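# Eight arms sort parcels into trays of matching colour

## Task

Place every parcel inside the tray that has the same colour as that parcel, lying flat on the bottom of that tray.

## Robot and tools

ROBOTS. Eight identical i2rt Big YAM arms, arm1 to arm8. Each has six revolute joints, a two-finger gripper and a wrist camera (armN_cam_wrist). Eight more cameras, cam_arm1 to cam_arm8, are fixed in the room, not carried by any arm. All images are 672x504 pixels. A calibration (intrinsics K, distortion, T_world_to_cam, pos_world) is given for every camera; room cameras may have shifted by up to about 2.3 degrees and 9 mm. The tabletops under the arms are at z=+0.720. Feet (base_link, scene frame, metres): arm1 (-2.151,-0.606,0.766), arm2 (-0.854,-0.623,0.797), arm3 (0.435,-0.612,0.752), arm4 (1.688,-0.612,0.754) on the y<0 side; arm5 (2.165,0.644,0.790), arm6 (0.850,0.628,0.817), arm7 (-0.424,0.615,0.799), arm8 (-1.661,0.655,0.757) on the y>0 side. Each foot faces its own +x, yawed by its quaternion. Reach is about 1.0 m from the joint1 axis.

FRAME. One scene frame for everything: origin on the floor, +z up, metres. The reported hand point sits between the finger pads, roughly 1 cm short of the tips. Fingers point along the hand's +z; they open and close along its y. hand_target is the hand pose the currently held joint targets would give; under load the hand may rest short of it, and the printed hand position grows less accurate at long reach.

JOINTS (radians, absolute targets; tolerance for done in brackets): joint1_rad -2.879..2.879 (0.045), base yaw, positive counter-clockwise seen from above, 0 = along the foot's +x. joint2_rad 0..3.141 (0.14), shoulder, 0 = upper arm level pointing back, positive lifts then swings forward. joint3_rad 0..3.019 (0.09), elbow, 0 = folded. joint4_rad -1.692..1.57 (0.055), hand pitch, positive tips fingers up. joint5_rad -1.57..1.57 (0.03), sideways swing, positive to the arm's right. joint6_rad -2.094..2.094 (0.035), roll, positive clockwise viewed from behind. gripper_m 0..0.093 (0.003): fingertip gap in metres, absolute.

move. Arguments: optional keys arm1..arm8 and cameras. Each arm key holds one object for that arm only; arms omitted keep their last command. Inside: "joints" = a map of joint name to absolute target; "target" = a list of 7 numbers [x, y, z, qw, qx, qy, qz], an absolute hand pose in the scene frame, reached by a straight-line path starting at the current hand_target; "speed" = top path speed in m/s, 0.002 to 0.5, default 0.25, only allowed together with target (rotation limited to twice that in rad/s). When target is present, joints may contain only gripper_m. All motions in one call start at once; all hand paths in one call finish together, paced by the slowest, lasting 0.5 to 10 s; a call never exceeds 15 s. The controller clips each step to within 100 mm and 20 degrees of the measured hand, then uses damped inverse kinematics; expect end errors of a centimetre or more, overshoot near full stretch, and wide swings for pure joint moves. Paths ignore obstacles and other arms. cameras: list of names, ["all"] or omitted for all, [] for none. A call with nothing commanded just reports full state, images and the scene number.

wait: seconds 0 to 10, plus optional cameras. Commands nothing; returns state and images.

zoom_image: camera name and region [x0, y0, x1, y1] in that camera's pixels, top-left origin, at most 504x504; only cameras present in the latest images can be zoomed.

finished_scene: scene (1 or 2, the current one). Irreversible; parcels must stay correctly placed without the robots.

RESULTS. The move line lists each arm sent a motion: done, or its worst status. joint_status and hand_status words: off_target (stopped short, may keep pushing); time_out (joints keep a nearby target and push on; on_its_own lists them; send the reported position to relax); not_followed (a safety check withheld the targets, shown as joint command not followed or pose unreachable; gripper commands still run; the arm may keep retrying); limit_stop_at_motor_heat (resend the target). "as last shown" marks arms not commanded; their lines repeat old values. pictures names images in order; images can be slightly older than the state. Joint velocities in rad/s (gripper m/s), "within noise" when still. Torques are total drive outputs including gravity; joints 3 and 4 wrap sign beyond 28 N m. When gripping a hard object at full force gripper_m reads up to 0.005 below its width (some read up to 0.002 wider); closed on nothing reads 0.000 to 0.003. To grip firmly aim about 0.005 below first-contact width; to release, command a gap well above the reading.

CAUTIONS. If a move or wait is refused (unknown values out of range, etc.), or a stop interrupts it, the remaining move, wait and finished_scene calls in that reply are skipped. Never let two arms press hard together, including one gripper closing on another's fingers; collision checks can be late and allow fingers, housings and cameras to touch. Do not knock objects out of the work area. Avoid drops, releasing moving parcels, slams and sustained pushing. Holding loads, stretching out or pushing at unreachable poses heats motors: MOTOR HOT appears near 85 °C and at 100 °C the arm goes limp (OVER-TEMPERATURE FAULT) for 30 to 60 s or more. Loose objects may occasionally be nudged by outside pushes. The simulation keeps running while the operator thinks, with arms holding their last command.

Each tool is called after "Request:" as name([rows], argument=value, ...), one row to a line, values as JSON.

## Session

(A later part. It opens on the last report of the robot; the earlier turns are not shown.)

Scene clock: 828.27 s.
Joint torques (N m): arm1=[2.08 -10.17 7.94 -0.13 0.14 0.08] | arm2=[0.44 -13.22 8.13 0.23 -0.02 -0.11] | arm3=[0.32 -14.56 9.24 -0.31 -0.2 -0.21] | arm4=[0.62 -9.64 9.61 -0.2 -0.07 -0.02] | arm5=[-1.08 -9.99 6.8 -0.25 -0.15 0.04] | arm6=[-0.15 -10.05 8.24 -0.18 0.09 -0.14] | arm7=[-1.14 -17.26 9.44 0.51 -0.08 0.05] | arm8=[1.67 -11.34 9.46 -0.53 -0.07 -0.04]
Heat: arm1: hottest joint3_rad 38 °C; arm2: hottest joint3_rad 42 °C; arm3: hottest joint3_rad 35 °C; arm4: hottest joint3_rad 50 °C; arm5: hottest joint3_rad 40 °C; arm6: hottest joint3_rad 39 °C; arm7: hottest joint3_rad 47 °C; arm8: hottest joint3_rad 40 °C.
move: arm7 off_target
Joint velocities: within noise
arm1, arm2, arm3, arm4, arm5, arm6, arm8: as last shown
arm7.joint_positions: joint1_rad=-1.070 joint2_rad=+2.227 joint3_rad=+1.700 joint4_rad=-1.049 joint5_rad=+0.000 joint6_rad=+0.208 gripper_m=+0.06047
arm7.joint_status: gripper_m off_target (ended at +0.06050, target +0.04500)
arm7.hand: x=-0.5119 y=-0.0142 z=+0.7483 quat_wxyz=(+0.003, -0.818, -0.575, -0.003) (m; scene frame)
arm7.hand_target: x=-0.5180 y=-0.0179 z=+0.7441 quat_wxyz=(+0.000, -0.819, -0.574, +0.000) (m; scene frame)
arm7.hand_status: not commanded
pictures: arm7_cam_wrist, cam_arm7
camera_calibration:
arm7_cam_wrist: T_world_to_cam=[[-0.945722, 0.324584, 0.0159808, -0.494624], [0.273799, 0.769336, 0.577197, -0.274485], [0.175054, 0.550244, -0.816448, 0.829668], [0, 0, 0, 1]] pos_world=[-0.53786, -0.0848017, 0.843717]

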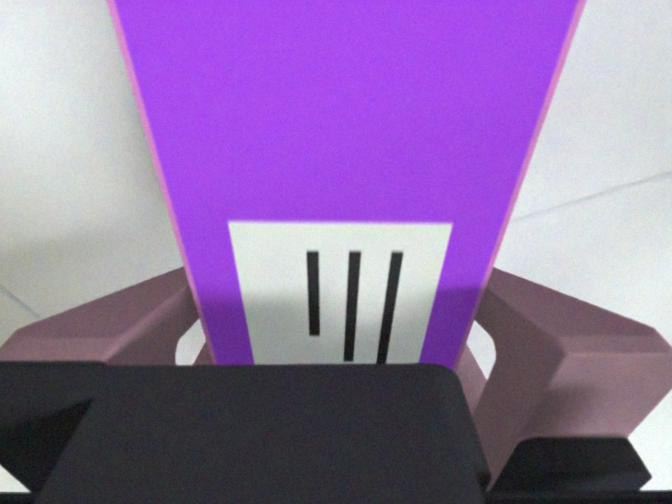

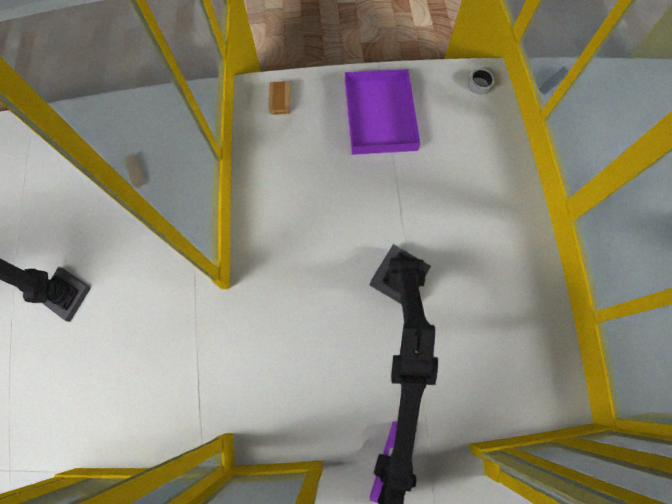

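Request:
move(arm7={"target":[-0.513,0.0,0.885,0,0.819,0.574,0],"speed":0.2}, cameras=["arm7_cam_wrist"])

Request:
move(arm7={"target":[-0.485,0.2,1.0,0,0.819,0.574,0]}, cameras=["cam_arm7"])

Request:
move(arm7={"joints":{"joint1_rad":2.164,"joint6_rad":1.45}}, cameras=["cam_arm7"])

Request:
move(arm7={"joints":{"joint6_rad":-0.028}}, cameras=["cam_arm7","arm7_cam_wrist"])

Scene clock: 865.23 s.
Joint torques (N m): arm1=[1.73 -10.17 7.97 -0.14 0.12 0.04] | arm2=[0.44 -13.22 8.13 0.23 -0.02 -0.12] | arm3=[0.26 -14.56 9.26 -0.31 -0.2 -0.19] | arm4=[0.62 -9.64 9.61 -0.21 -0.07 -0.02] | arm5=[-1.14 -9.99 7.02 -0.01 -0.19 0.04] | arm6=[-0.26 -9.99 8.25 -0.17 0.09 -0.15] | arm7=[-0.85 -17.26 14.34 -0.38 -0.06 0.09] | arm8=[1.85 -11.11 9.47 -0.55 -0.08 -0.05]
Heat: arm1: hottest joint3_rad 38 °C; arm2: hottest joint3_rad 41 °C; arm3: hottest joint3_rad 35 °C; arm4: hottest joint3_rad 49 °C; arm5: hottest joint3_rad 40 °C; arm6: hottest joint3_rad 39 °C; arm7: hottest joint3_rad 48 °C; arm8: hottest joint3_rad 40 °C.
move: arm7 off_target
Joint velocities: within noise
arm1.joint_positions: joint1_rad=-0.007 joint2_rad=+1.440 joint3_rad=+1.352 joint4_rad=-1.467 joint5_rad=+0.006 joint6_rad=-0.048 gripper_m=+0.08790
arm1.joint_status: not commanded
arm1.hand: x=-1.7673 y=-0.7823 z=+1.0046 quat_wxyz=(-0.010, -0.190, -0.982, +0.010) (m; scene frame)
arm1.hand_target: x=-1.7713 y=-0.7774 z=+0.9997 quat_wxyz=(+0.002, -0.190, -0.982, +0.007) (m; scene frame)
arm1.hand_status: not commanded
arm2, arm3, arm5, arm6, arm8: as last shown
arm4.joint_positions: joint1_rad=-0.007 joint2_rad=+1.425 joint3_rad=+1.374 joint4_rad=-1.500 joint5_rad=-0.016 joint6_rad=+0.018 gripper_m=+0.08793
arm4.joint_status: not commanded
arm4.hand: x=+1.9348 y=-0.2670 z=+0.9975 quat_wxyz=(+0.002, +0.447, -0.894, -0.010) (m; scene frame)
arm4.hand_target: x=+1.9300 y=-0.2691 z=+0.9936 quat_wxyz=(+0.011, +0.453, -0.891, -0.005) (m; scene frame)
arm4.hand_status: not commanded
arm7.joint_positions: joint1_rad=-1.070 joint2_rad=+2.039 joint3_rad=+1.700 joint4_rad=-1.277 joint5_rad=+0.000 joint6_rad=+0.208 gripper_m=+0.06047
arm7.joint_status: not commanded
arm7.hand: x=-0.5073 y=+0.0181 z=+0.8625 quat_wxyz=(+0.018, -0.818, -0.575, -0.016) (m; scene frame)
arm7.hand_target: x=-0.5129 y=+0.0012 z=+0.8853 quat_wxyz=(+0.000, -0.819, -0.574, +0.000) (m; scene frame)
arm7.hand_status: off_target (0.029 m and 2.8 deg from the pose sent, 0.137 m and 0.5 deg at the start)
pictures: arm7_cam_wrist
camera_calibration:
arm7_cam_wrist: T_world_to_cam=[[-0.945842, 0.323771, 0.023583, -0.509191], [0.270554, 0.746058, 0.608439, -0.394766], [0.179401, 0.581867, -0.79325, 0.885962], [0, 0, 0, 1]] pos_world=[-0.533751, -0.0561331, 0.954989]

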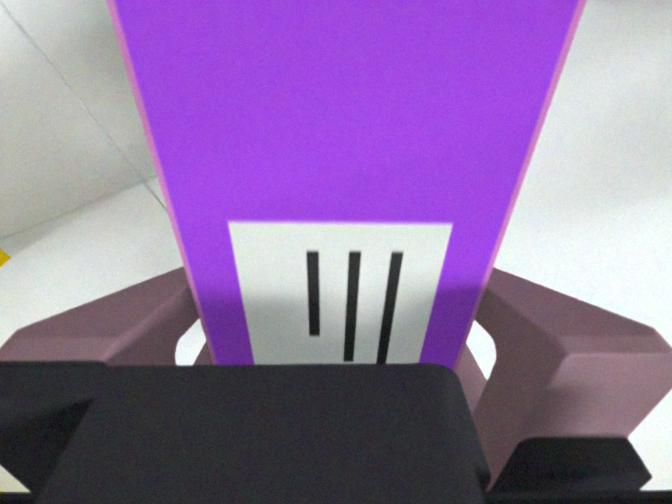

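Scene clock: 867.07 s.
Joint torques (N m): arm1=[1.73 -10.05 7.91 -0.17 0.11 0.07] | arm2=[0.44 -13.22 8.14 0.23 -0.02 -0.11] | arm3=[0.38 -14.56 9.26 -0.32 -0.21 -0.21] | arm4=[0.62 -9.7 9.61 -0.2 -0.07 -0.02] | arm5=[-1.32 -9.76 7.05 -0.08 -0.14 0.05] | arm6=[-0.15 -9.99 8.21 -0.14 0.09 -0.15] | arm7=[-0.85 -10.52 9.01 -0.27 -0.08 0.06] | arm8=[1.61 -11.11 9.52 -0.54 -0.06 -0.03]
Heat: arm1: hottest joint3_rad 38 °C; arm2: hottest joint3_rad 41 °C; arm3: hottest joint3_rad 35 °C; arm4: hottest joint3_rad 49 °C; arm5: hottest joint3_rad 40 °C; arm6: hottest joint3_rad 39 °C; arm7: hottest joint3_rad 48 °C; arm8: hottest joint3_rad 40 °C.
move: arm7 done
Joint velocities: within noise
arm1, arm2, arm3, arm4: as last shown
arm5.joint_positions: joint1_rad=+0.002 joint2_rad=+1.451 joint3_rad=+1.293 joint4_rad=-1.404 joint5_rad=+0.002 joint6_rad=-0.007 gripper_m=+0.08990
arm5.joint_status: not commanded
arm5.hand: x=+1.7549 y=+0.7523 z=+0.9983 quat_wxyz=(-0.005, +0.992, -0.126, -0.003) (m; scene frame)
arm5.hand_target: x=+1.7572 y=+0.7522 z=+1.0021 quat_wxyz=(-0.005, +0.991, -0.130, -0.002) (m; scene frame)
arm5.hand_status: not commanded
arm6.joint_positions: joint1_rad=-0.006 joint2_rad=+1.475 joint3_rad=+1.229 joint4_rad=-1.335 joint5_rad=-0.001 joint6_rad=+0.120 gripper_m=+0.08990
arm6.joint_status: not commanded
arm6.hand: x=+1.1920 y=+0.3823 z=+0.9920 quat_wxyz=(+0.005, -0.363, -0.932, -0.002) (m; scene frame)
arm6.hand_target: x=+1.1915 y=+0.3854 z=+0.9998 quat_wxyz=(+0.000, -0.358, -0.934, +0.000) (m; scene frame)
arm6.hand_status: not commanded
arm7.joint_positions: joint1_rad=-1.070 joint2_rad=+1.450 joint3_rad=+1.282 joint4_rad=-1.382 joint5_rad=+0.000 joint6_rad=+0.208 gripper_m=+0.06047
arm7.joint_status: not commanded
arm7.hand: x=-0.4828 y=+0.1930 z=+1.0030 quat_wxyz=(-0.006, -0.818, -0.575, +0.006) (m; scene frame)
arm7.hand_target: x=-0.4849 y=+0.1999 z=+1.0000 quat_wxyz=(+0.000, -0.819, -0.574, +0.000) (m; scene frame)
arm7.hand_status: done (0.008 m and 1.0 deg from the pose sent, 0.229 m and 2.8 deg at the start)
arm8.joint_positions: joint1_rad=-0.948 joint2_rad=+1.440 joint3_rad=+1.373 joint4_rad=-1.490 joint5_rad=+0.000 joint6_rad=+0.103 gripper_m=+0.08994
arm8.joint_status: not commanded
arm8.hand: x=-2.0852 y=+0.6489 z=+1.0011 quat_wxyz=(-0.001, -0.999, +0.043, +0.007) (m; scene frame)
arm8.hand_target: x=-2.0812 y=+0.6497 z=+0.9996 quat_wxyz=(+0.000, -0.999, +0.043, +0.000) (m; scene frame)
arm8.hand_status: not commanded
pictures: cam_arm7

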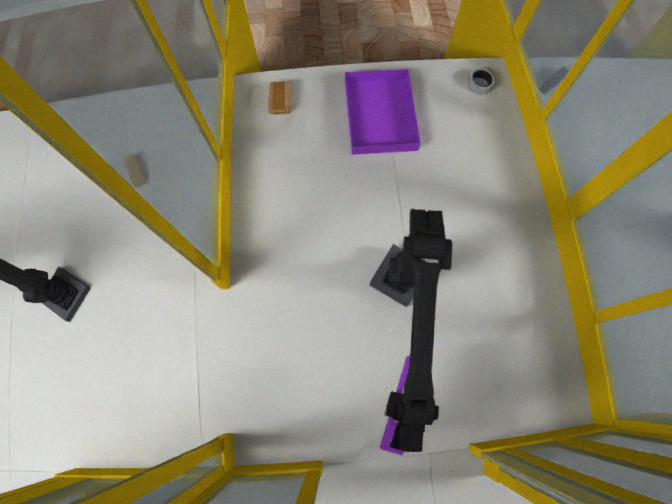

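Scene clock: 869.57 s.
Joint torques (N m): arm1=[1.85 -10.17 7.99 -0.09 0.12 0.06] | arm2=[0.44 -13.16 8.14 0.23 -0.02 -0.11] | arm3=[0.32 -14.45 9.24 -0.32 -0.2 -0.2] | arm4=[0.62 -9.64 9.61 -0.2 -0.07 -0.02] | arm5=[-0.79 -10.05 7.1 -0.02 -0.11 0.01] | arm6=[-0.21 -9.99 8.24 -0.16 0.09 -0.14] | arm7=[0.03 -10.99 8.92 -0.28 -0.01 0.22] | arm8=[1.96 -11.16 9.48 -0.53 -0.08 -0.04]
Heat: arm1: hottest joint3_rad 38 °C; arm2: hottest joint3_rad 41 °C; arm3: hottest joint3_rad 35 °C; arm4: hottest joint3_rad 49 °C; arm5: hottest joint3_rad 40 °C; arm6: hottest joint3_rad 39 °C; arm7: hottest joint3_rad 48 °C; arm8: hottest joint3_rad 40 °C.
move: arm7 done
Joint velocities: within noise
arm1, arm2, arm3, arm4, arm5, arm6, arm8: as last shown
arm7.joint_positions: joint1_rad=+2.161 joint2_rad=+1.459 joint3_rad=+1.282 joint4_rad=-1.382 joint5_rad=+0.000 joint6_rad=+1.440 gripper_m=+0.06056
arm7.joint_status: all done
arm7.hand: x=-0.4020 y=+1.0397 z=+1.0015 quat_wxyz=(+0.000, +0.041, -0.999, -0.007) (m; scene frame)
arm7.hand_target: x=-0.4039 y=+1.0327 z=+1.0023 quat_wxyz=(+0.001, +0.037, -0.999, -0.003) (m; scene frame)
arm7.hand_status: not commanded
pictures: cam_arm7

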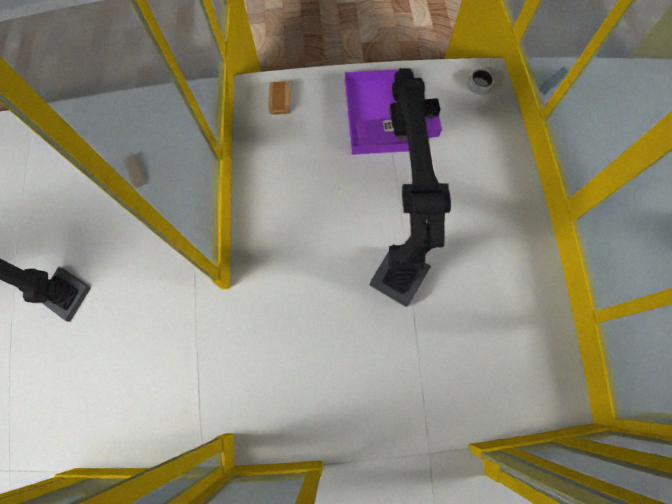

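Scene clock: 871.30 s.
Joint torques (N m): arm1=[2.14 -10.46 7.97 -0.1 0.14 0.07] | arm2=[0.44 -13.22 8.13 0.23 -0.02 -0.11] | arm3=[0.38 -14.51 9.24 -0.32 -0.2 -0.21] | arm4=[0.62 -9.64 9.61 -0.2 -0.07 -0.02] | arm5=[-1.26 -9.82 7.02 -0.09 -0.12 0.04] | arm6=[-0.15 -9.99 8.23 -0.16 0.09 -0.15] | arm7=[-0.09 -11.28 8.98 -0.23 -0.11 0.01] | arm8=[1.67 -11.22 9.5 -0.53 -0.07 -0.04]
Heat: arm1: hottest joint3_rad 38 °C; arm2: hottest joint3_rad 41 °C; arm3: hottest joint3_rad 35 °C; arm4: hottest joint3_rad 49 °C; arm5: hottest joint3_rad 40 °C; arm6: hottest joint3_rad 39 °C; arm7: hottest joint3_rad 47 °C; arm8: hottest joint3_rad 40 °C.
move: arm7 done
Joint velocities: within noise
arm1, arm3, arm4, arm5, arm6, arm8: as last shown
arm2.joint_positions: joint1_rad=-0.203 joint2_rad=+1.446 joint3_rad=+1.278 joint4_rad=-1.388 joint5_rad=+0.001 joint6_rad=-0.136 gripper_m=+0.08994
arm2.joint_status: not commanded
arm2.hand: x=-1.1281 y=-0.3017 z=+1.0027 quat_wxyz=(-0.004, +0.935, -0.356, -0.007) (m; scene frame)
arm2.hand_target: x=-1.1273 y=-0.3044 z=+1.0001 quat_wxyz=(-0.001, +0.936, -0.352, +0.000) (m; scene frame)
arm2.hand_status: not commanded
arm7.joint_positions: joint1_rad=+2.161 joint2_rad=+1.459 joint3_rad=+1.282 joint4_rad=-1.382 joint5_rad=+0.000 joint6_rad=-0.018 gripper_m=+0.06062
arm7.joint_status: all done
arm7.hand: x=-0.4020 y=+1.0397 z=+1.0015 quat_wxyz=(-0.005, +0.696, -0.718, -0.005) (m; scene frame)
arm7.hand_target: x=-0.4039 y=+1.0327 z=+1.0023 quat_wxyz=(-0.001, +0.701, -0.714, -0.002) (m; scene frame)
arm7.hand_status: not commanded
pictures: arm7_cam_wrist, cam_arm7
camera_calibration:
arm7_cam_wrist: T_world_to_cam=[[0.999782, -0.0163455, 0.0129938, 0.402718], [-0.0208168, -0.828932, 0.558962, 0.300025], [0.00163446, -0.559111, -0.829091, 1.53362], [0, 0, 0, 1]] pos_world=[-0.398891, 1.11275, 1.09858]

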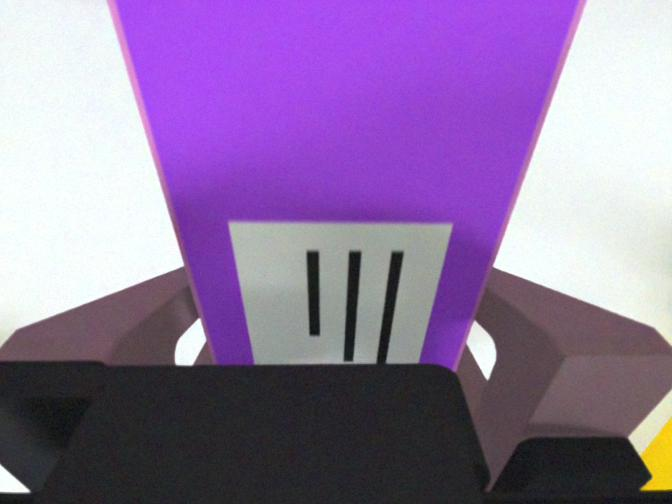

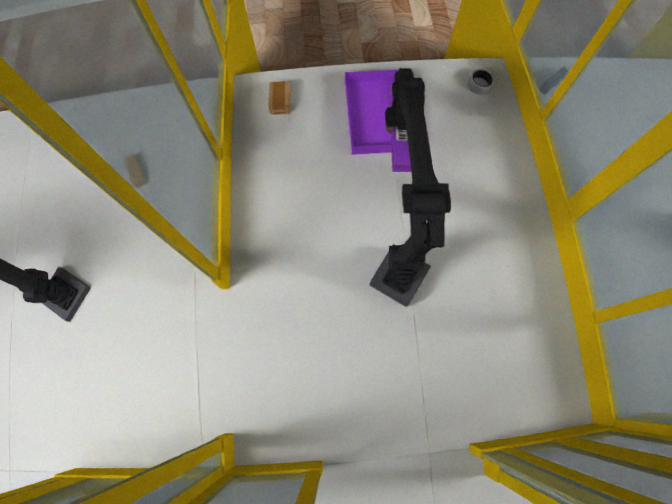

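Request:
move(arm7={"target":[-0.393,1.32,0.87,0,-0.701,0.713,0]}, cameras=["cam_arm7","arm7_cam_wrist"])

Request:
zoom_image(camera="cam_arm7", region=[300, 40, 460, 180])

Scene clock: 878.67 s.
Joint torques (N m): arm1=[1.67 -10.34 7.99 -0.14 0.11 0.07] | arm2=[0.44 -13.16 8.13 0.23 -0.02 -0.11] | arm3=[0.32 -14.39 9.26 -0.28 -0.2 -0.2] | arm4=[0.62 -9.64 9.62 -0.2 -0.07 -0.02] | arm5=[-1.14 -9.64 6.98 -0.06 -0.19 0.02] | arm6=[-0.21 -10.05 8.25 -0.17 0.08 -0.15] | arm7=[0.38 -18.2 15.6 -0.39 -0.03 0.05] | arm8=[1.67 -11.16 9.54 -0.57 -0.09 -0.05]
Heat: arm1: hottest joint3_rad 38 °C; arm2: hottest joint3_rad 40 °C; arm3: hottest joint3_rad 34 °C; arm4: hottest joint3_rad 49 °C; arm5: hottest joint3_rad 40 °C; arm6: hottest joint3_rad 39 °C; arm7: hottest joint3_rad 47 °C; arm8: hottest joint3_rad 40 °C.
move: arm7 off_target
Joint velocities: within noise
arm1, arm2, arm4, arm5, arm6, arm8: as last shown
arm3.joint_positions: joint1_rad=+1.188 joint2_rad=+1.451 joint3_rad=+1.386 joint4_rad=-1.504 joint5_rad=-0.006 joint6_rad=-0.385 gripper_m=+0.08998
arm3.joint_status: not commanded
arm3.hand: x=+0.0778 y=-0.8462 z=+0.9924 quat_wxyz=(+0.002, +0.886, +0.463, +0.003) (m; scene frame)
arm3.hand_target: x=+0.0841 y=-0.8482 z=+0.9977 quat_wxyz=(+0.003, +0.880, +0.475, +0.003) (m; scene frame)
arm3.hand_status: not commanded
arm7.joint_positions: joint1_rad=+2.161 joint2_rad=+2.287 joint3_rad=+2.110 joint4_rad=-1.429 joint5_rad=+0.000 joint6_rad=-0.019 gripper_m=+0.06062
arm7.joint_status: not commanded
arm7.hand: x=-0.3890 y=+1.3030 z=+0.8598 quat_wxyz=(+0.012, +0.696, -0.718, +0.010) (m; scene frame)
arm7.hand_target: x=-0.3932 y=+1.3189 z=+0.8701 quat_wxyz=(-0.001, +0.701, -0.713, -0.001) (m; scene frame)
arm7.hand_status: off_target (0.020 m and 2.0 deg from the pose sent, 0.310 m and 1.2 deg at the start)
pictures: arm7_cam_wrist, cam_arm7
camera_calibration:
arm7_cam_wrist: T_world_to_cam=[[0.999817, -0.0153536, 0.0114239, 0.395926], [-0.0191373, -0.802486, 0.596363, 0.531799], [0.0000112138, -0.596473, -0.802633, 1.58855], [0, 0, 0, 1]] pos_world=[-0.385695, 1.38037, 0.953354]

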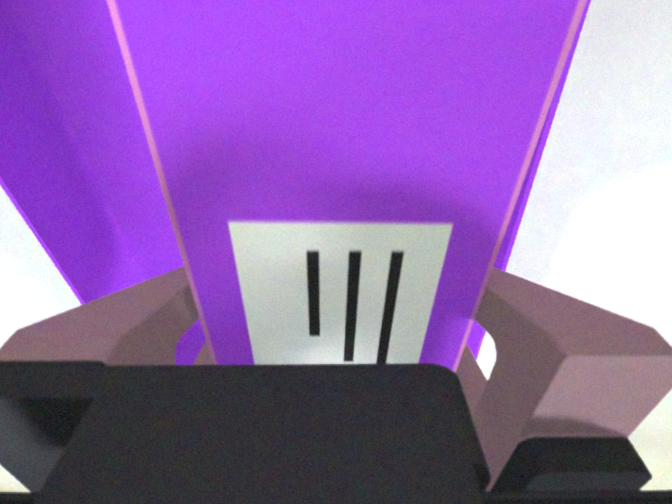

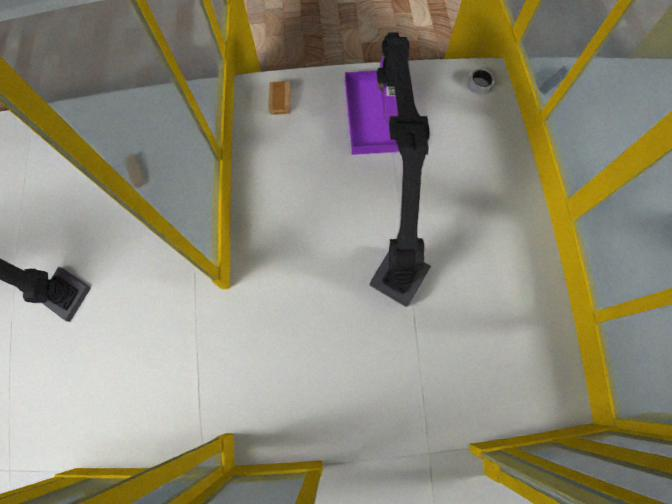

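Scaled by 3.150.

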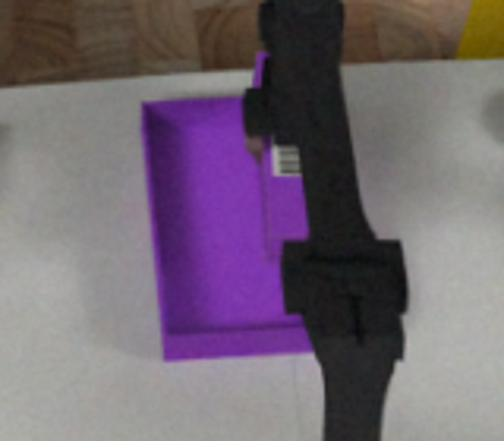

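Request:
move(arm7={"target":[-0.425,1.316,0.84,0,-0.701,0.713,0],"speed":0.15}, cameras=["cam_arm7","arm7_cam_wrist"])

Request:
zoom_image(camera="cam_arm7", region=[300, 40, 460, 180])

Scene clock: 898.03 s.
Joint torques (N m): arm1=[1.38 -10.05 7.95 -0.17 0.12 0.07] | arm2=[0.44 -13.22 8.13 0.23 -0.02 -0.12] | arm3=[0.32 -14.51 9.21 -0.31 -0.21 -0.21] | arm4=[0.62 -9.7 9.61 -0.2 -0.07 -0.02] | arm5=[-0.73 -9.76 6.93 -0.13 -0.18 0.03] | arm6=[-0.21 -9.93 8.24 -0.14 0.09 -0.15] | arm7=[-0.09 -18.26 9.46 0.57 -0.03 0.22] | arm8=[1.85 -11.34 9.57 -0.57 -0.08 -0.05]
Heat: arm1: hottest joint3_rad 37 °C; arm2: hottest joint3_rad 40 °C; arm3: hottest joint3_rad 34 °C; arm4: hottest joint3_rad 49 °C; arm5: hottest joint3_rad 40 °C; arm6: hottest joint3_rad 39 °C; arm7: hottest joint3_rad 49 °C; arm8: hottest joint3_rad 40 °C.
move: arm7 off_target
Joint velocities: within noise
arm1, arm2, arm3, arm4, arm5, arm6, arm8: as last shown
arm7.joint_positions: joint1_rad=+2.214 joint2_rad=+2.293 joint3_rad=+2.110 joint4_rad=-1.378 joint5_rad=+0.000 joint6_rad=+0.009 gripper_m=+0.06062
arm7.joint_status: not commanded
arm7.hand: x=-0.4258 y=+1.3158 z=+0.8553 quat_wxyz=(-0.004, +0.705, -0.709, -0.005) (m; scene frame)
arm7.hand_target: x=-0.4252 y=+1.3156 z=+0.8401 quat_wxyz=(+0.000, +0.701, -0.713, +0.000) (m; scene frame)
arm7.hand_status: off_target (0.015 m and 1.0 deg from the pose sent, 0.043 m and 2.0 deg at the start)
pictures: arm7_cam_wrist, cam_arm7
camera_calibration:
arm7_cam_wrist: T_world_to_cam=[[0.999869, 0.010026, 0.0126963, 0.398576], [0.00119195, -0.828326, 0.560245, 0.617591], [0.0161337, -0.560157, -0.828229, 1.57365], [0, 0, 0, 1]] pos_world=[-0.424648, 1.38906, 0.952281]

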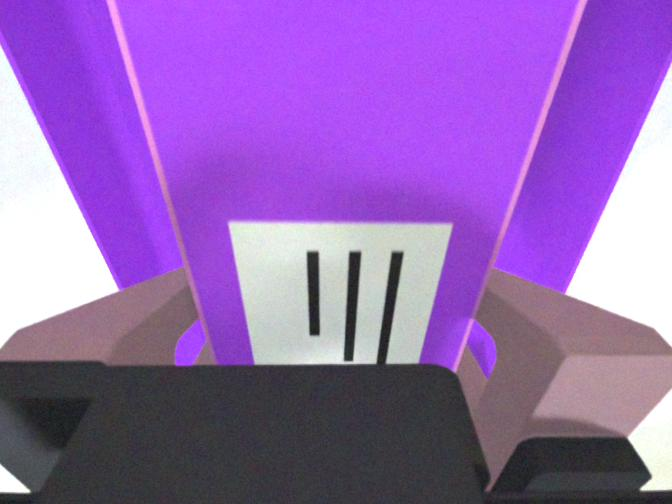

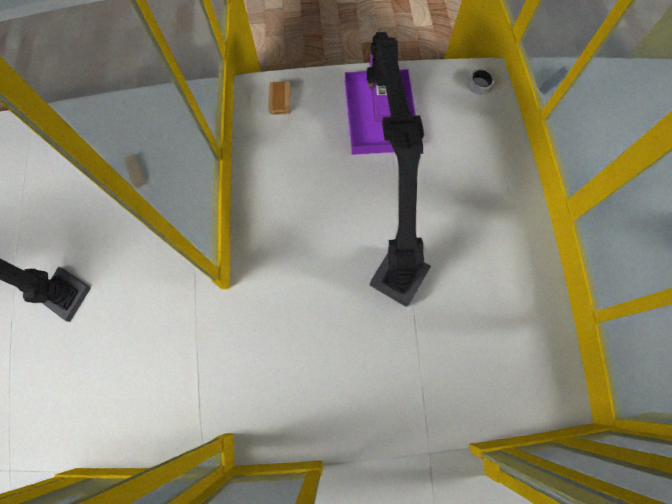

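Scaled by 3.150.

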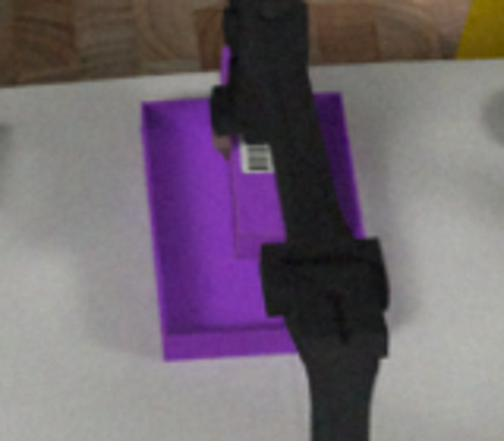

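Request:
move(arm7={"target":[-0.425,1.298,0.79,0,-0.701,0.713,0],"speed":0.15}, cameras=["cam_arm7","arm7_cam_wrist"])

Request:
zoom_image(camera="cam_arm7", region=[300, 40, 460, 180])

Scene clock: 907.63 s.
Joint torques (N m): arm1=[1.79 -10.17 7.92 -0.18 0.11 0.06] | arm2=[0.44 -13.22 8.13 0.24 -0.02 -0.11] | arm3=[0.32 -14.39 9.24 -0.32 -0.2 -0.21] | arm4=[0.62 -9.7 9.61 -0.2 -0.07 -0.02] | arm5=[-1.38 -9.41 6.95 -0.18 -0.12 0] | arm6=[-0.09 -10.05 8.24 -0.17 0.09 -0.15] | arm7=[-0.26 -18.67 8.58 0.62 -0.03 0.21] | arm8=[1.67 -11.16 9.52 -0.51 -0.05 -0.03]
Heat: arm1: hottest joint3_rad 37 °C; arm2: hottest joint3_rad 40 °C; arm3: hottest joint3_rad 34 °C; arm4: hottest joint3_rad 49 °C; arm5: hottest joint3_rad 40 °C; arm6: hottest joint3_rad 39 °C; arm7: hottest joint3_rad 49 °C; arm8: hottest joint3_rad 40 °C.
move: arm7 done
Joint velocities: within noise
arm1, arm2, arm3, arm4, arm5, arm6, arm8: as last shown
arm7.joint_positions: joint1_rad=+2.214 joint2_rad=+2.293 joint3_rad=+1.960 joint4_rad=-1.233 joint5_rad=+0.000 joint6_rad=+0.010 gripper_m=+0.06062
arm7.joint_status: not commanded
arm7.hand: x=-0.4258 y=+1.3002 z=+0.7999 quat_wxyz=(-0.002, +0.705, -0.709, -0.003) (m; scene frame)
arm7.hand_target: x=-0.4252 y=+1.2980 z=+0.7902 quat_wxyz=(+0.000, +0.701, -0.713, +0.000) (m; scene frame)
arm7.hand_status: done (0.010 m and 0.8 deg from the pose sent, 0.068 m and 1.0 deg at the start)
pictures: arm7_cam_wrist, cam_arm7
camera_calibration:
arm7_cam_wrist: T_world_to_cam=[[0.999876, 0.00936854, 0.0126646, 0.400272], [0.000586813, -0.825534, 0.564352, 0.628476], [0.0157422, -0.564274, -0.825437, 1.52191], [0, 0, 0, 1]] pos_world=[-0.42455, 1.37385, 0.896489]

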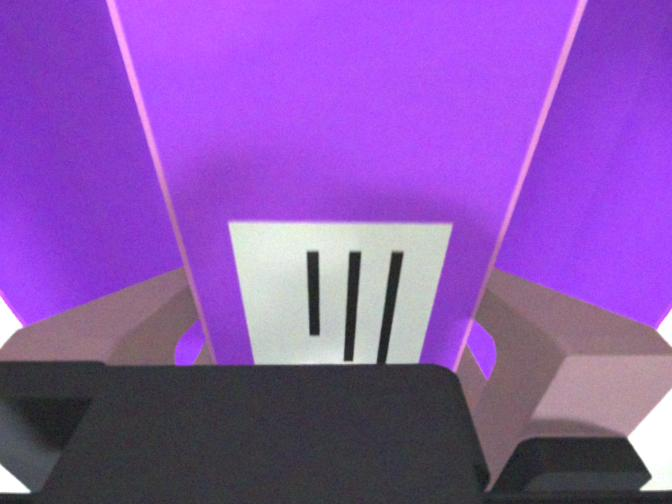

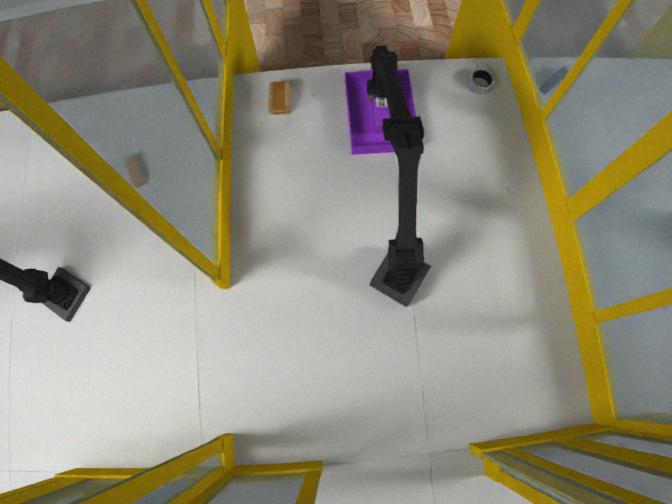

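Scaled by 3.150.

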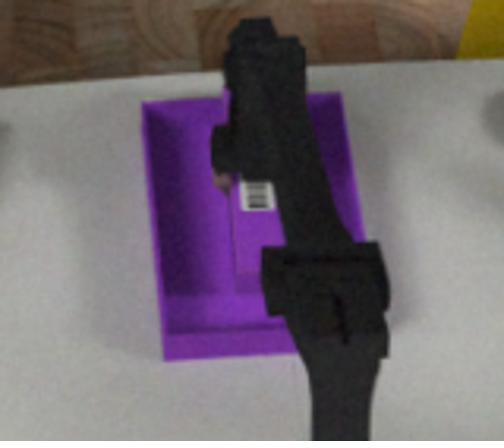

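Request:
move(arm7={"target":[-0.425,1.292,0.732,0,-0.701,0.713,0],"speed":0.09}, cameras=["cam_arm7"])

Request:
zoom_image(camera="cam_arm7", region=[300, 40, 460, 180])

Scene clock: 916.77 s.
Joint torques (N m): arm1=[1.67 -10.23 7.91 -0.12 0.12 0.07] | arm2=[0.44 -13.22 8.13 0.23 -0.02 -0.11] | arm3=[0.21 -14.33 9.22 -0.31 -0.2 -0.21] | arm4=[0.62 -9.64 9.61 -0.2 -0.07 -0.02] | arm5=[-0.85 -9.64 6.9 -0.13 -0.15 0.04] | arm6=[-0.09 -9.93 8.21 -0.18 0.08 -0.15] | arm7=[-0.21 -17.49 8.17 0.94 -0.06 0.2] | arm8=[1.73 -11.05 9.46 -0.59 -0.07 -0.03]
Heat: arm1: hottest joint3_rad 37 °C; arm2: hottest joint3_rad 40 °C; arm3: hottest joint3_rad 34 °C; arm4: hottest joint3_rad 49 °C; arm5: hottest joint3_rad 40 °C; arm6: hottest joint3_rad 39 °C; arm7: hottest joint3_rad 48 °C; arm8: hottest joint3_rad 40 °C.
move: arm7 off_target
Joint velocities: within noise
arm1, arm2, arm3, arm4, arm5, arm6, arm8: as last shown
arm7.joint_positions: joint1_rad=+2.214 joint2_rad=+2.330 joint3_rad=+1.893 joint4_rad=-1.123 joint5_rad=+0.000 joint6_rad=+0.010 gripper_m=+0.06062
arm7.joint_status: not commanded
arm7.hand: x=-0.4257 y=+1.2956 z=+0.7523 quat_wxyz=(-0.005, +0.705, -0.709, -0.005) (m; scene frame)
arm7.hand_target: x=-0.4251 y=+1.2915 z=+0.7323 quat_wxyz=(+0.000, +0.701, -0.713, +0.000) (m; scene frame)
arm7.hand_status: off_target (0.021 m and 1.0 deg from the pose sent, 0.068 m and 0.7 deg at the start)
pictures: cam_arm7

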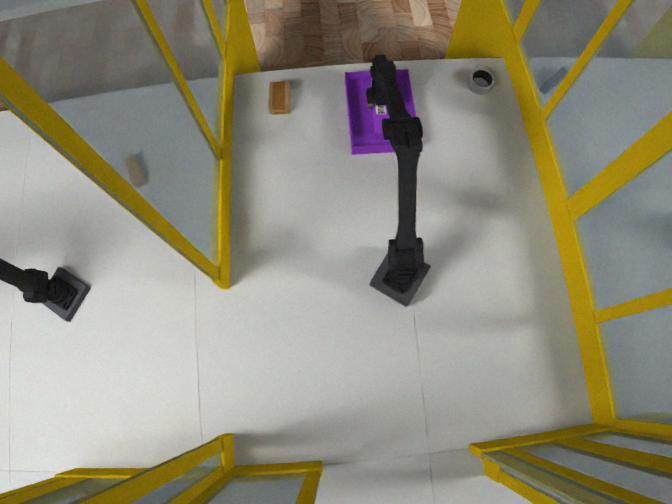

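Scaled by 3.150.

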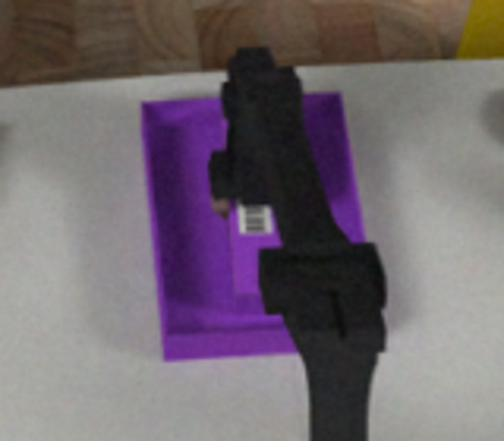

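Request:
move(arm7={"joints":{"gripper_m":0.088}}, cameras=[])

Request:
move(arm7={"target":[-0.425,1.292,0.88,0,-0.701,0.713,0],"speed":0.2}, cameras=[])

Request:
move(arm7={"target":[-0.424,1.035,1.0,0,-0.701,0.713,0]}, cameras=[])

Request:
move(arm7={"joints":{"joint1_rad":1.0}}, cameras=["cam_arm7","cam_arm1","cam_arm3","cam_arm4"])

Request:
zoom_image(camera="cam_arm7", region=[300, 40, 460, 180])

Scene clock: 926.70 s.
Joint torques (N m): arm1=[1.61 -10.11 7.91 -0.1 0.12 0.07] | arm2=[0.44 -13.22 8.13 0.23 -0.02 -0.11] | arm3=[0.32 -14.56 9.25 -0.36 -0.19 -0.2] | arm4=[0.62 -9.7 9.61 -0.2 -0.07 -0.02] | arm5=[-1.14 -9.82 6.95 -0.16 -0.13 -0.01] | arm6=[-0.15 -9.93 8.25 -0.14 0.09 -0.14] | arm7=[-0.38 -17.85 8.13 0.55 -0.06 0.21] | arm8=[1.55 -11.16 9.47 -0.53 -0.06 -0.04]
Heat: arm1: hottest joint3_rad 37 °C; arm2: hottest joint3_rad 40 °C; arm3: hottest joint3_rad 34 °C; arm4: hottest joint3_rad 49 °C; arm5: hottest joint3_rad 40 °C; arm6: hottest joint3_rad 39 °C; arm7: hottest joint3_rad 47 °C; arm8: hottest joint3_rad 40 °C.
move: arm7 done
Joint velocities: within noise
arm1.joint_positions: joint1_rad=-0.007 joint2_rad=+1.440 joint3_rad=+1.352 joint4_rad=-1.467 joint5_rad=+0.006 joint6_rad=-0.048 gripper_m=+0.08790
arm1.joint_status: not commanded
arm1.hand: x=-1.7673 y=-0.7823 z=+1.0046 quat_wxyz=(-0.010, -0.190, -0.982, +0.010) (m; scene frame)
arm1.hand_target: x=-1.7713 y=-0.7774 z=+0.9997 quat_wxyz=(+0.002, -0.190, -0.982, +0.007) (m; scene frame)
arm1.hand_status: not commanded
arm2, arm3, arm5, arm6, arm8: as last shown
arm4.joint_positions: joint1_rad=-0.007 joint2_rad=+1.425 joint3_rad=+1.374 joint4_rad=-1.500 joint5_rad=-0.016 joint6_rad=+0.018 gripper_m=+0.08793
arm4.joint_status: not commanded
arm4.hand: x=+1.9348 y=-0.2670 z=+0.9975 quat_wxyz=(+0.002, +0.447, -0.894, -0.010) (m; scene frame)
arm4.hand_target: x=+1.9300 y=-0.2691 z=+0.9936 quat_wxyz=(+0.011, +0.453, -0.891, -0.005) (m; scene frame)
arm4.hand_status: not commanded
arm7.joint_positions: joint1_rad=+2.214 joint2_rad=+2.333 joint3_rad=+1.893 joint4_rad=-1.113 joint5_rad=+0.000 joint6_rad=+0.010 gripper_m=+0.08785
arm7.joint_status: all done
arm7.hand: x=-0.4257 y=+1.2974 z=+0.7500 quat_wxyz=(-0.007, +0.705, -0.709, -0.007) (m; scene frame)
arm7.hand_target: x=-0.4251 y=+1.2915 z=+0.7324 quat_wxyz=(+0.000, +0.701, -0.713, +0.000) (m; scene frame)
arm7.hand_status: not commanded
pictures: none
No camera images: "cameras" was empty.

Scene clock: 928.30 s.
Joint torques (N m): arm1=[1.9 -10.34 7.95 -0.14 0.13 0.07] | arm2=[0.44 -13.22 8.13 0.23 -0.01 -0.11] | arm3=[0.32 -14.62 9.25 -0.32 -0.2 -0.21] | arm4=[0.62 -9.7 9.62 -0.2 -0.07 -0.02] | arm5=[-1.14 -9.99 6.98 -0.05 -0.13 0.03] | arm6=[-0.15 -10.05 8.25 -0.17 0.09 -0.14] | arm7=[-0.26 -18.61 14.68 -0.38 -0.06 0.2] | arm8=[1.79 -11.22 9.52 -0.55 -0.07 -0.04]
Heat: arm1: hottest joint3_rad 37 °C; arm2: hottest joint3_rad 40 °C; arm3: hottest joint3_rad 34 °C; arm4: hottest joint3_rad 49 °C; arm5: hottest joint3_rad 40 °C; arm6: hottest joint3_rad 39 °C; arm7: hottest joint3_rad 47 °C; arm8: hottest joint3_rad 40 °C.
move: arm7 off_target
Joint velocities: within noise
arm1, arm2, arm3, arm4: as last shown
arm5.joint_positions: joint1_rad=+0.002 joint2_rad=+1.451 joint3_rad=+1.293 joint4_rad=-1.404 joint5_rad=+0.002 joint6_rad=-0.007 gripper_m=+0.08990
arm5.joint_status: not commanded
arm5.hand: x=+1.7549 y=+0.7523 z=+0.9983 quat_wxyz=(-0.005, +0.992, -0.126, -0.003) (m; scene frame)
arm5.hand_target: x=+1.7572 y=+0.7522 z=+1.0021 quat_wxyz=(-0.005, +0.991, -0.130, -0.002) (m; scene frame)
arm5.hand_status: not commanded
arm6.joint_positions: joint1_rad=-0.006 joint2_rad=+1.475 joint3_rad=+1.229 joint4_rad=-1.335 joint5_rad=-0.001 joint6_rad=+0.120 gripper_m=+0.08990
arm6.joint_status: not commanded
arm6.hand: x=+1.1920 y=+0.3823 z=+0.9920 quat_wxyz=(+0.005, -0.363, -0.932, -0.002) (m; scene frame)
arm6.hand_target: x=+1.1915 y=+0.3854 z=+0.9998 quat_wxyz=(+0.000, -0.358, -0.934, +0.000) (m; scene frame)
arm6.hand_status: not commanded
arm7.joint_positions: joint1_rad=+2.214 joint2_rad=+2.203 joint3_rad=+1.965 joint4_rad=-1.378 joint5_rad=+0.000 joint6_rad=+0.010 gripper_m=+0.08793
arm7.joint_status: not commanded
arm7.hand: x=-0.4256 y=+1.2752 z=+0.8613 quat_wxyz=(+0.015, +0.705, -0.709, +0.015) (m; scene frame)
arm7.hand_target: x=-0.4251 y=+1.2909 z=+0.8802 quat_wxyz=(+0.000, +0.701, -0.713, +0.000) (m; scene frame)
arm7.hand_status: off_target (0.025 m and 2.5 deg from the pose sent, 0.130 m and 1.3 deg at the start)
arm8.joint_positions: joint1_rad=-0.948 joint2_rad=+1.440 joint3_rad=+1.373 joint4_rad=-1.490 joint5_rad=+0.000 joint6_rad=+0.103 gripper_m=+0.08994
arm8.joint_status: not commanded
arm8.hand: x=-2.0852 y=+0.6489 z=+1.0011 quat_wxyz=(-0.001, -0.999, +0.043, +0.007) (m; scene frame)
arm8.hand_target: x=-2.0812 y=+0.6497 z=+0.9996 quat_wxyz=(+0.000, -0.999, +0.043, +0.000) (m; scene frame)
arm8.hand_status: not commanded
pictures: none
No camera images: "cameras" was empty.

Scene clock: 930.30 s.
Joint torques (N m): arm1=[1.44 -10.11 7.98 -0.17 0.11 0.06] | arm2=[0.44 -13.22 8.13 0.23 -0.02 -0.11] | arm3=[0.26 -14.51 9.25 -0.31 -0.2 -0.2] | arm4=[0.62 -9.64 9.61 -0.21 -0.07 -0.02] | arm5=[-0.56 -9.76 6.9 -0.08 -0.14 0.04] | arm6=[-0.21 -10.05 8.24 -0.14 0.08 -0.14] | arm7=[-0.44 -10.23 8.95 -0.23 -0.05 0.19] | arm8=[1.61 -11.4 9.51 -0.57 -0.07 -0.06]
Heat: arm1: hottest joint3_rad 37 °C; arm2: hottest joint3_rad 40 °C; arm3: hottest joint3_rad 34 °C; arm4: hottest joint3_rad 49 °C; arm5: hottest joint3_rad 40 °C; arm6: hottest joint3_rad 39 °C; arm7: hottest joint3_rad 47 °C; arm8: hottest joint3_rad 40 °C.
move: arm7 done
Joint velocities: within noise
arm1, arm2, arm3, arm4, arm5, arm6, arm8: as last shown
arm7.joint_positions: joint1_rad=+2.214 joint2_rad=+1.457 joint3_rad=+1.287 joint4_rad=-1.382 joint5_rad=+0.000 joint6_rad=+0.010 gripper_m=+0.08793
arm7.joint_status: not commanded
arm7.hand: x=-0.4246 y=+1.0416 z=+1.0045 quat_wxyz=(-0.007, +0.705, -0.709, -0.008) (m; scene frame)
arm7.hand_target: x=-0.4241 y=+1.0350 z=+1.0001 quat_wxyz=(+0.000, +0.701, -0.713, +0.000) (m; scene frame)
arm7.hand_status: done (0.008 m and 1.4 deg from the pose sent, 0.277 m and 2.5 deg at the start)
pictures: none
No camera images: "cameras" was empty.

Scene clock: 932.00 s.
Joint torques (N m): arm1=[1.9 -10.58 7.88 -0.09 0.11 0.06] | arm2=[0.44 -13.16 8.14 0.21 -0.02 -0.11] | arm3=[0.32 -14.51 9.24 -0.29 -0.2 -0.2] | arm4=[0.62 -9.64 9.61 -0.2 -0.07 -0.02] | arm5=[-1.49 -9.88 6.99 -0.21 -0.17 0.01] | arm6=[-0.21 -9.99 8.23 -0.16 0.08 -0.14] | arm7=[-0.56 -10.46 8.92 -0.23 -0.09 0.2] | arm8=[1.73 -11.34 9.52 -0.59 -0.08 -0.05]
Heat: arm1: hottest joint3_rad 37 °C; arm2: hottest joint3_rad 40 °C; arm3: hottest joint3_rad 34 °C; arm4: hottest joint3_rad 49 °C; arm5: hottest joint3_rad 40 °C; arm6: hottest joint3_rad 39 °C; arm7: hottest joint3_rad 47 °C; arm8: hottest joint3_rad 40 °C.
move: arm7 done
Joint velocities: within noise
arm1, arm3, arm4, arm5, arm6, arm8: as last shown
arm2.joint_positions: joint1_rad=-0.203 joint2_rad=+1.446 joint3_rad=+1.278 joint4_rad=-1.388 joint5_rad=+0.001 joint6_rad=-0.136 gripper_m=+0.08994
arm2.joint_status: not commanded
arm2.hand: x=-1.1281 y=-0.3017 z=+1.0027 quat_wxyz=(-0.004, +0.935, -0.356, -0.007) (m; scene frame)
arm2.hand_target: x=-1.1273 y=-0.3044 z=+1.0001 quat_wxyz=(-0.001, +0.936, -0.352, +0.000) (m; scene frame)
arm2.hand_status: not commanded
arm7.joint_positions: joint1_rad=+1.004 joint2_rad=+1.457 joint3_rad=+1.287 joint4_rad=-1.382 joint5_rad=+0.001 joint6_rad=+0.011 gripper_m=+0.08794
arm7.joint_status: all done
arm7.hand: x=-0.0240 y=+0.7658 z=+1.0035 quat_wxyz=(-0.009, +0.175, -0.984, -0.003) (m; scene frame)
arm7.hand_target: x=-0.0297 y=+0.7620 z=+0.9992 quat_wxyz=(+0.001, +0.170, -0.986, -0.001) (m; scene frame)
arm7.hand_status: not commanded
pictures: cam_arm1, cam_arm3, cam_arm4, cam_arm7

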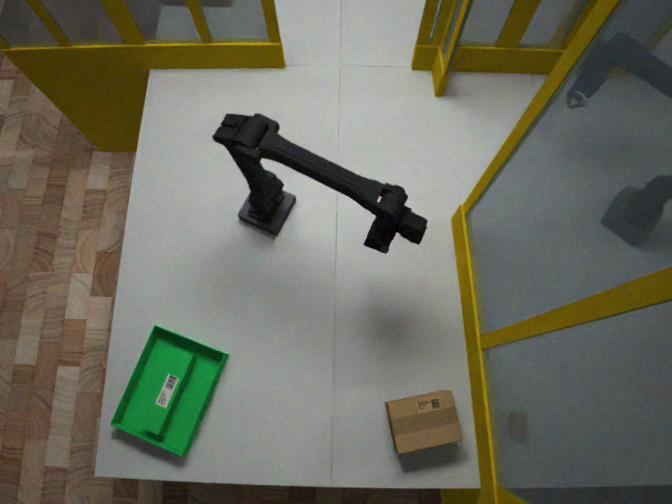

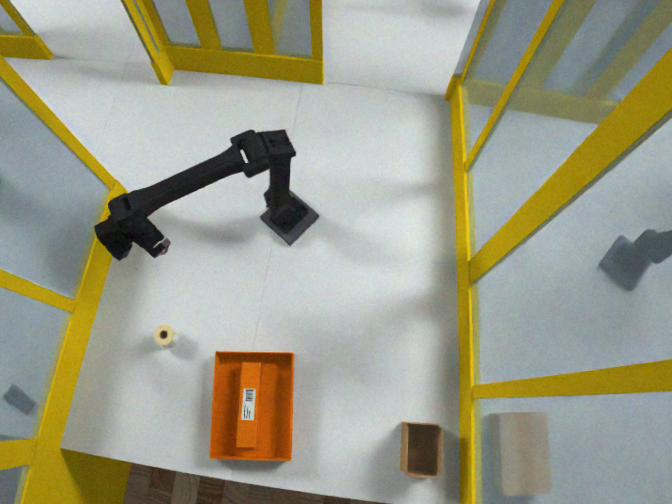

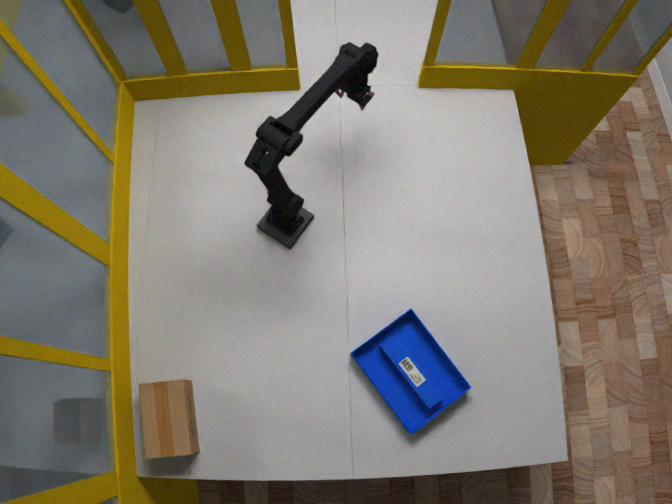

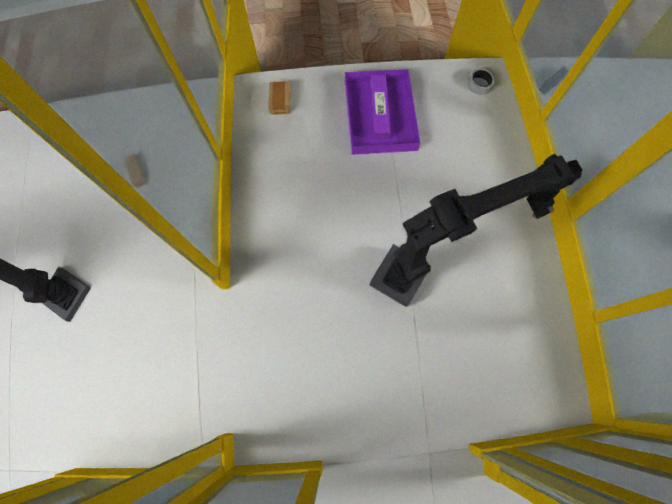

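Scaled by 3.150.

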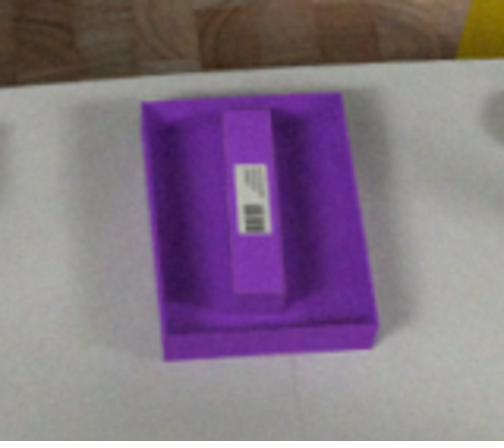

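All four flat in trays.

Request:
finished_scene(scene=2)

The scene is finished: the task was done.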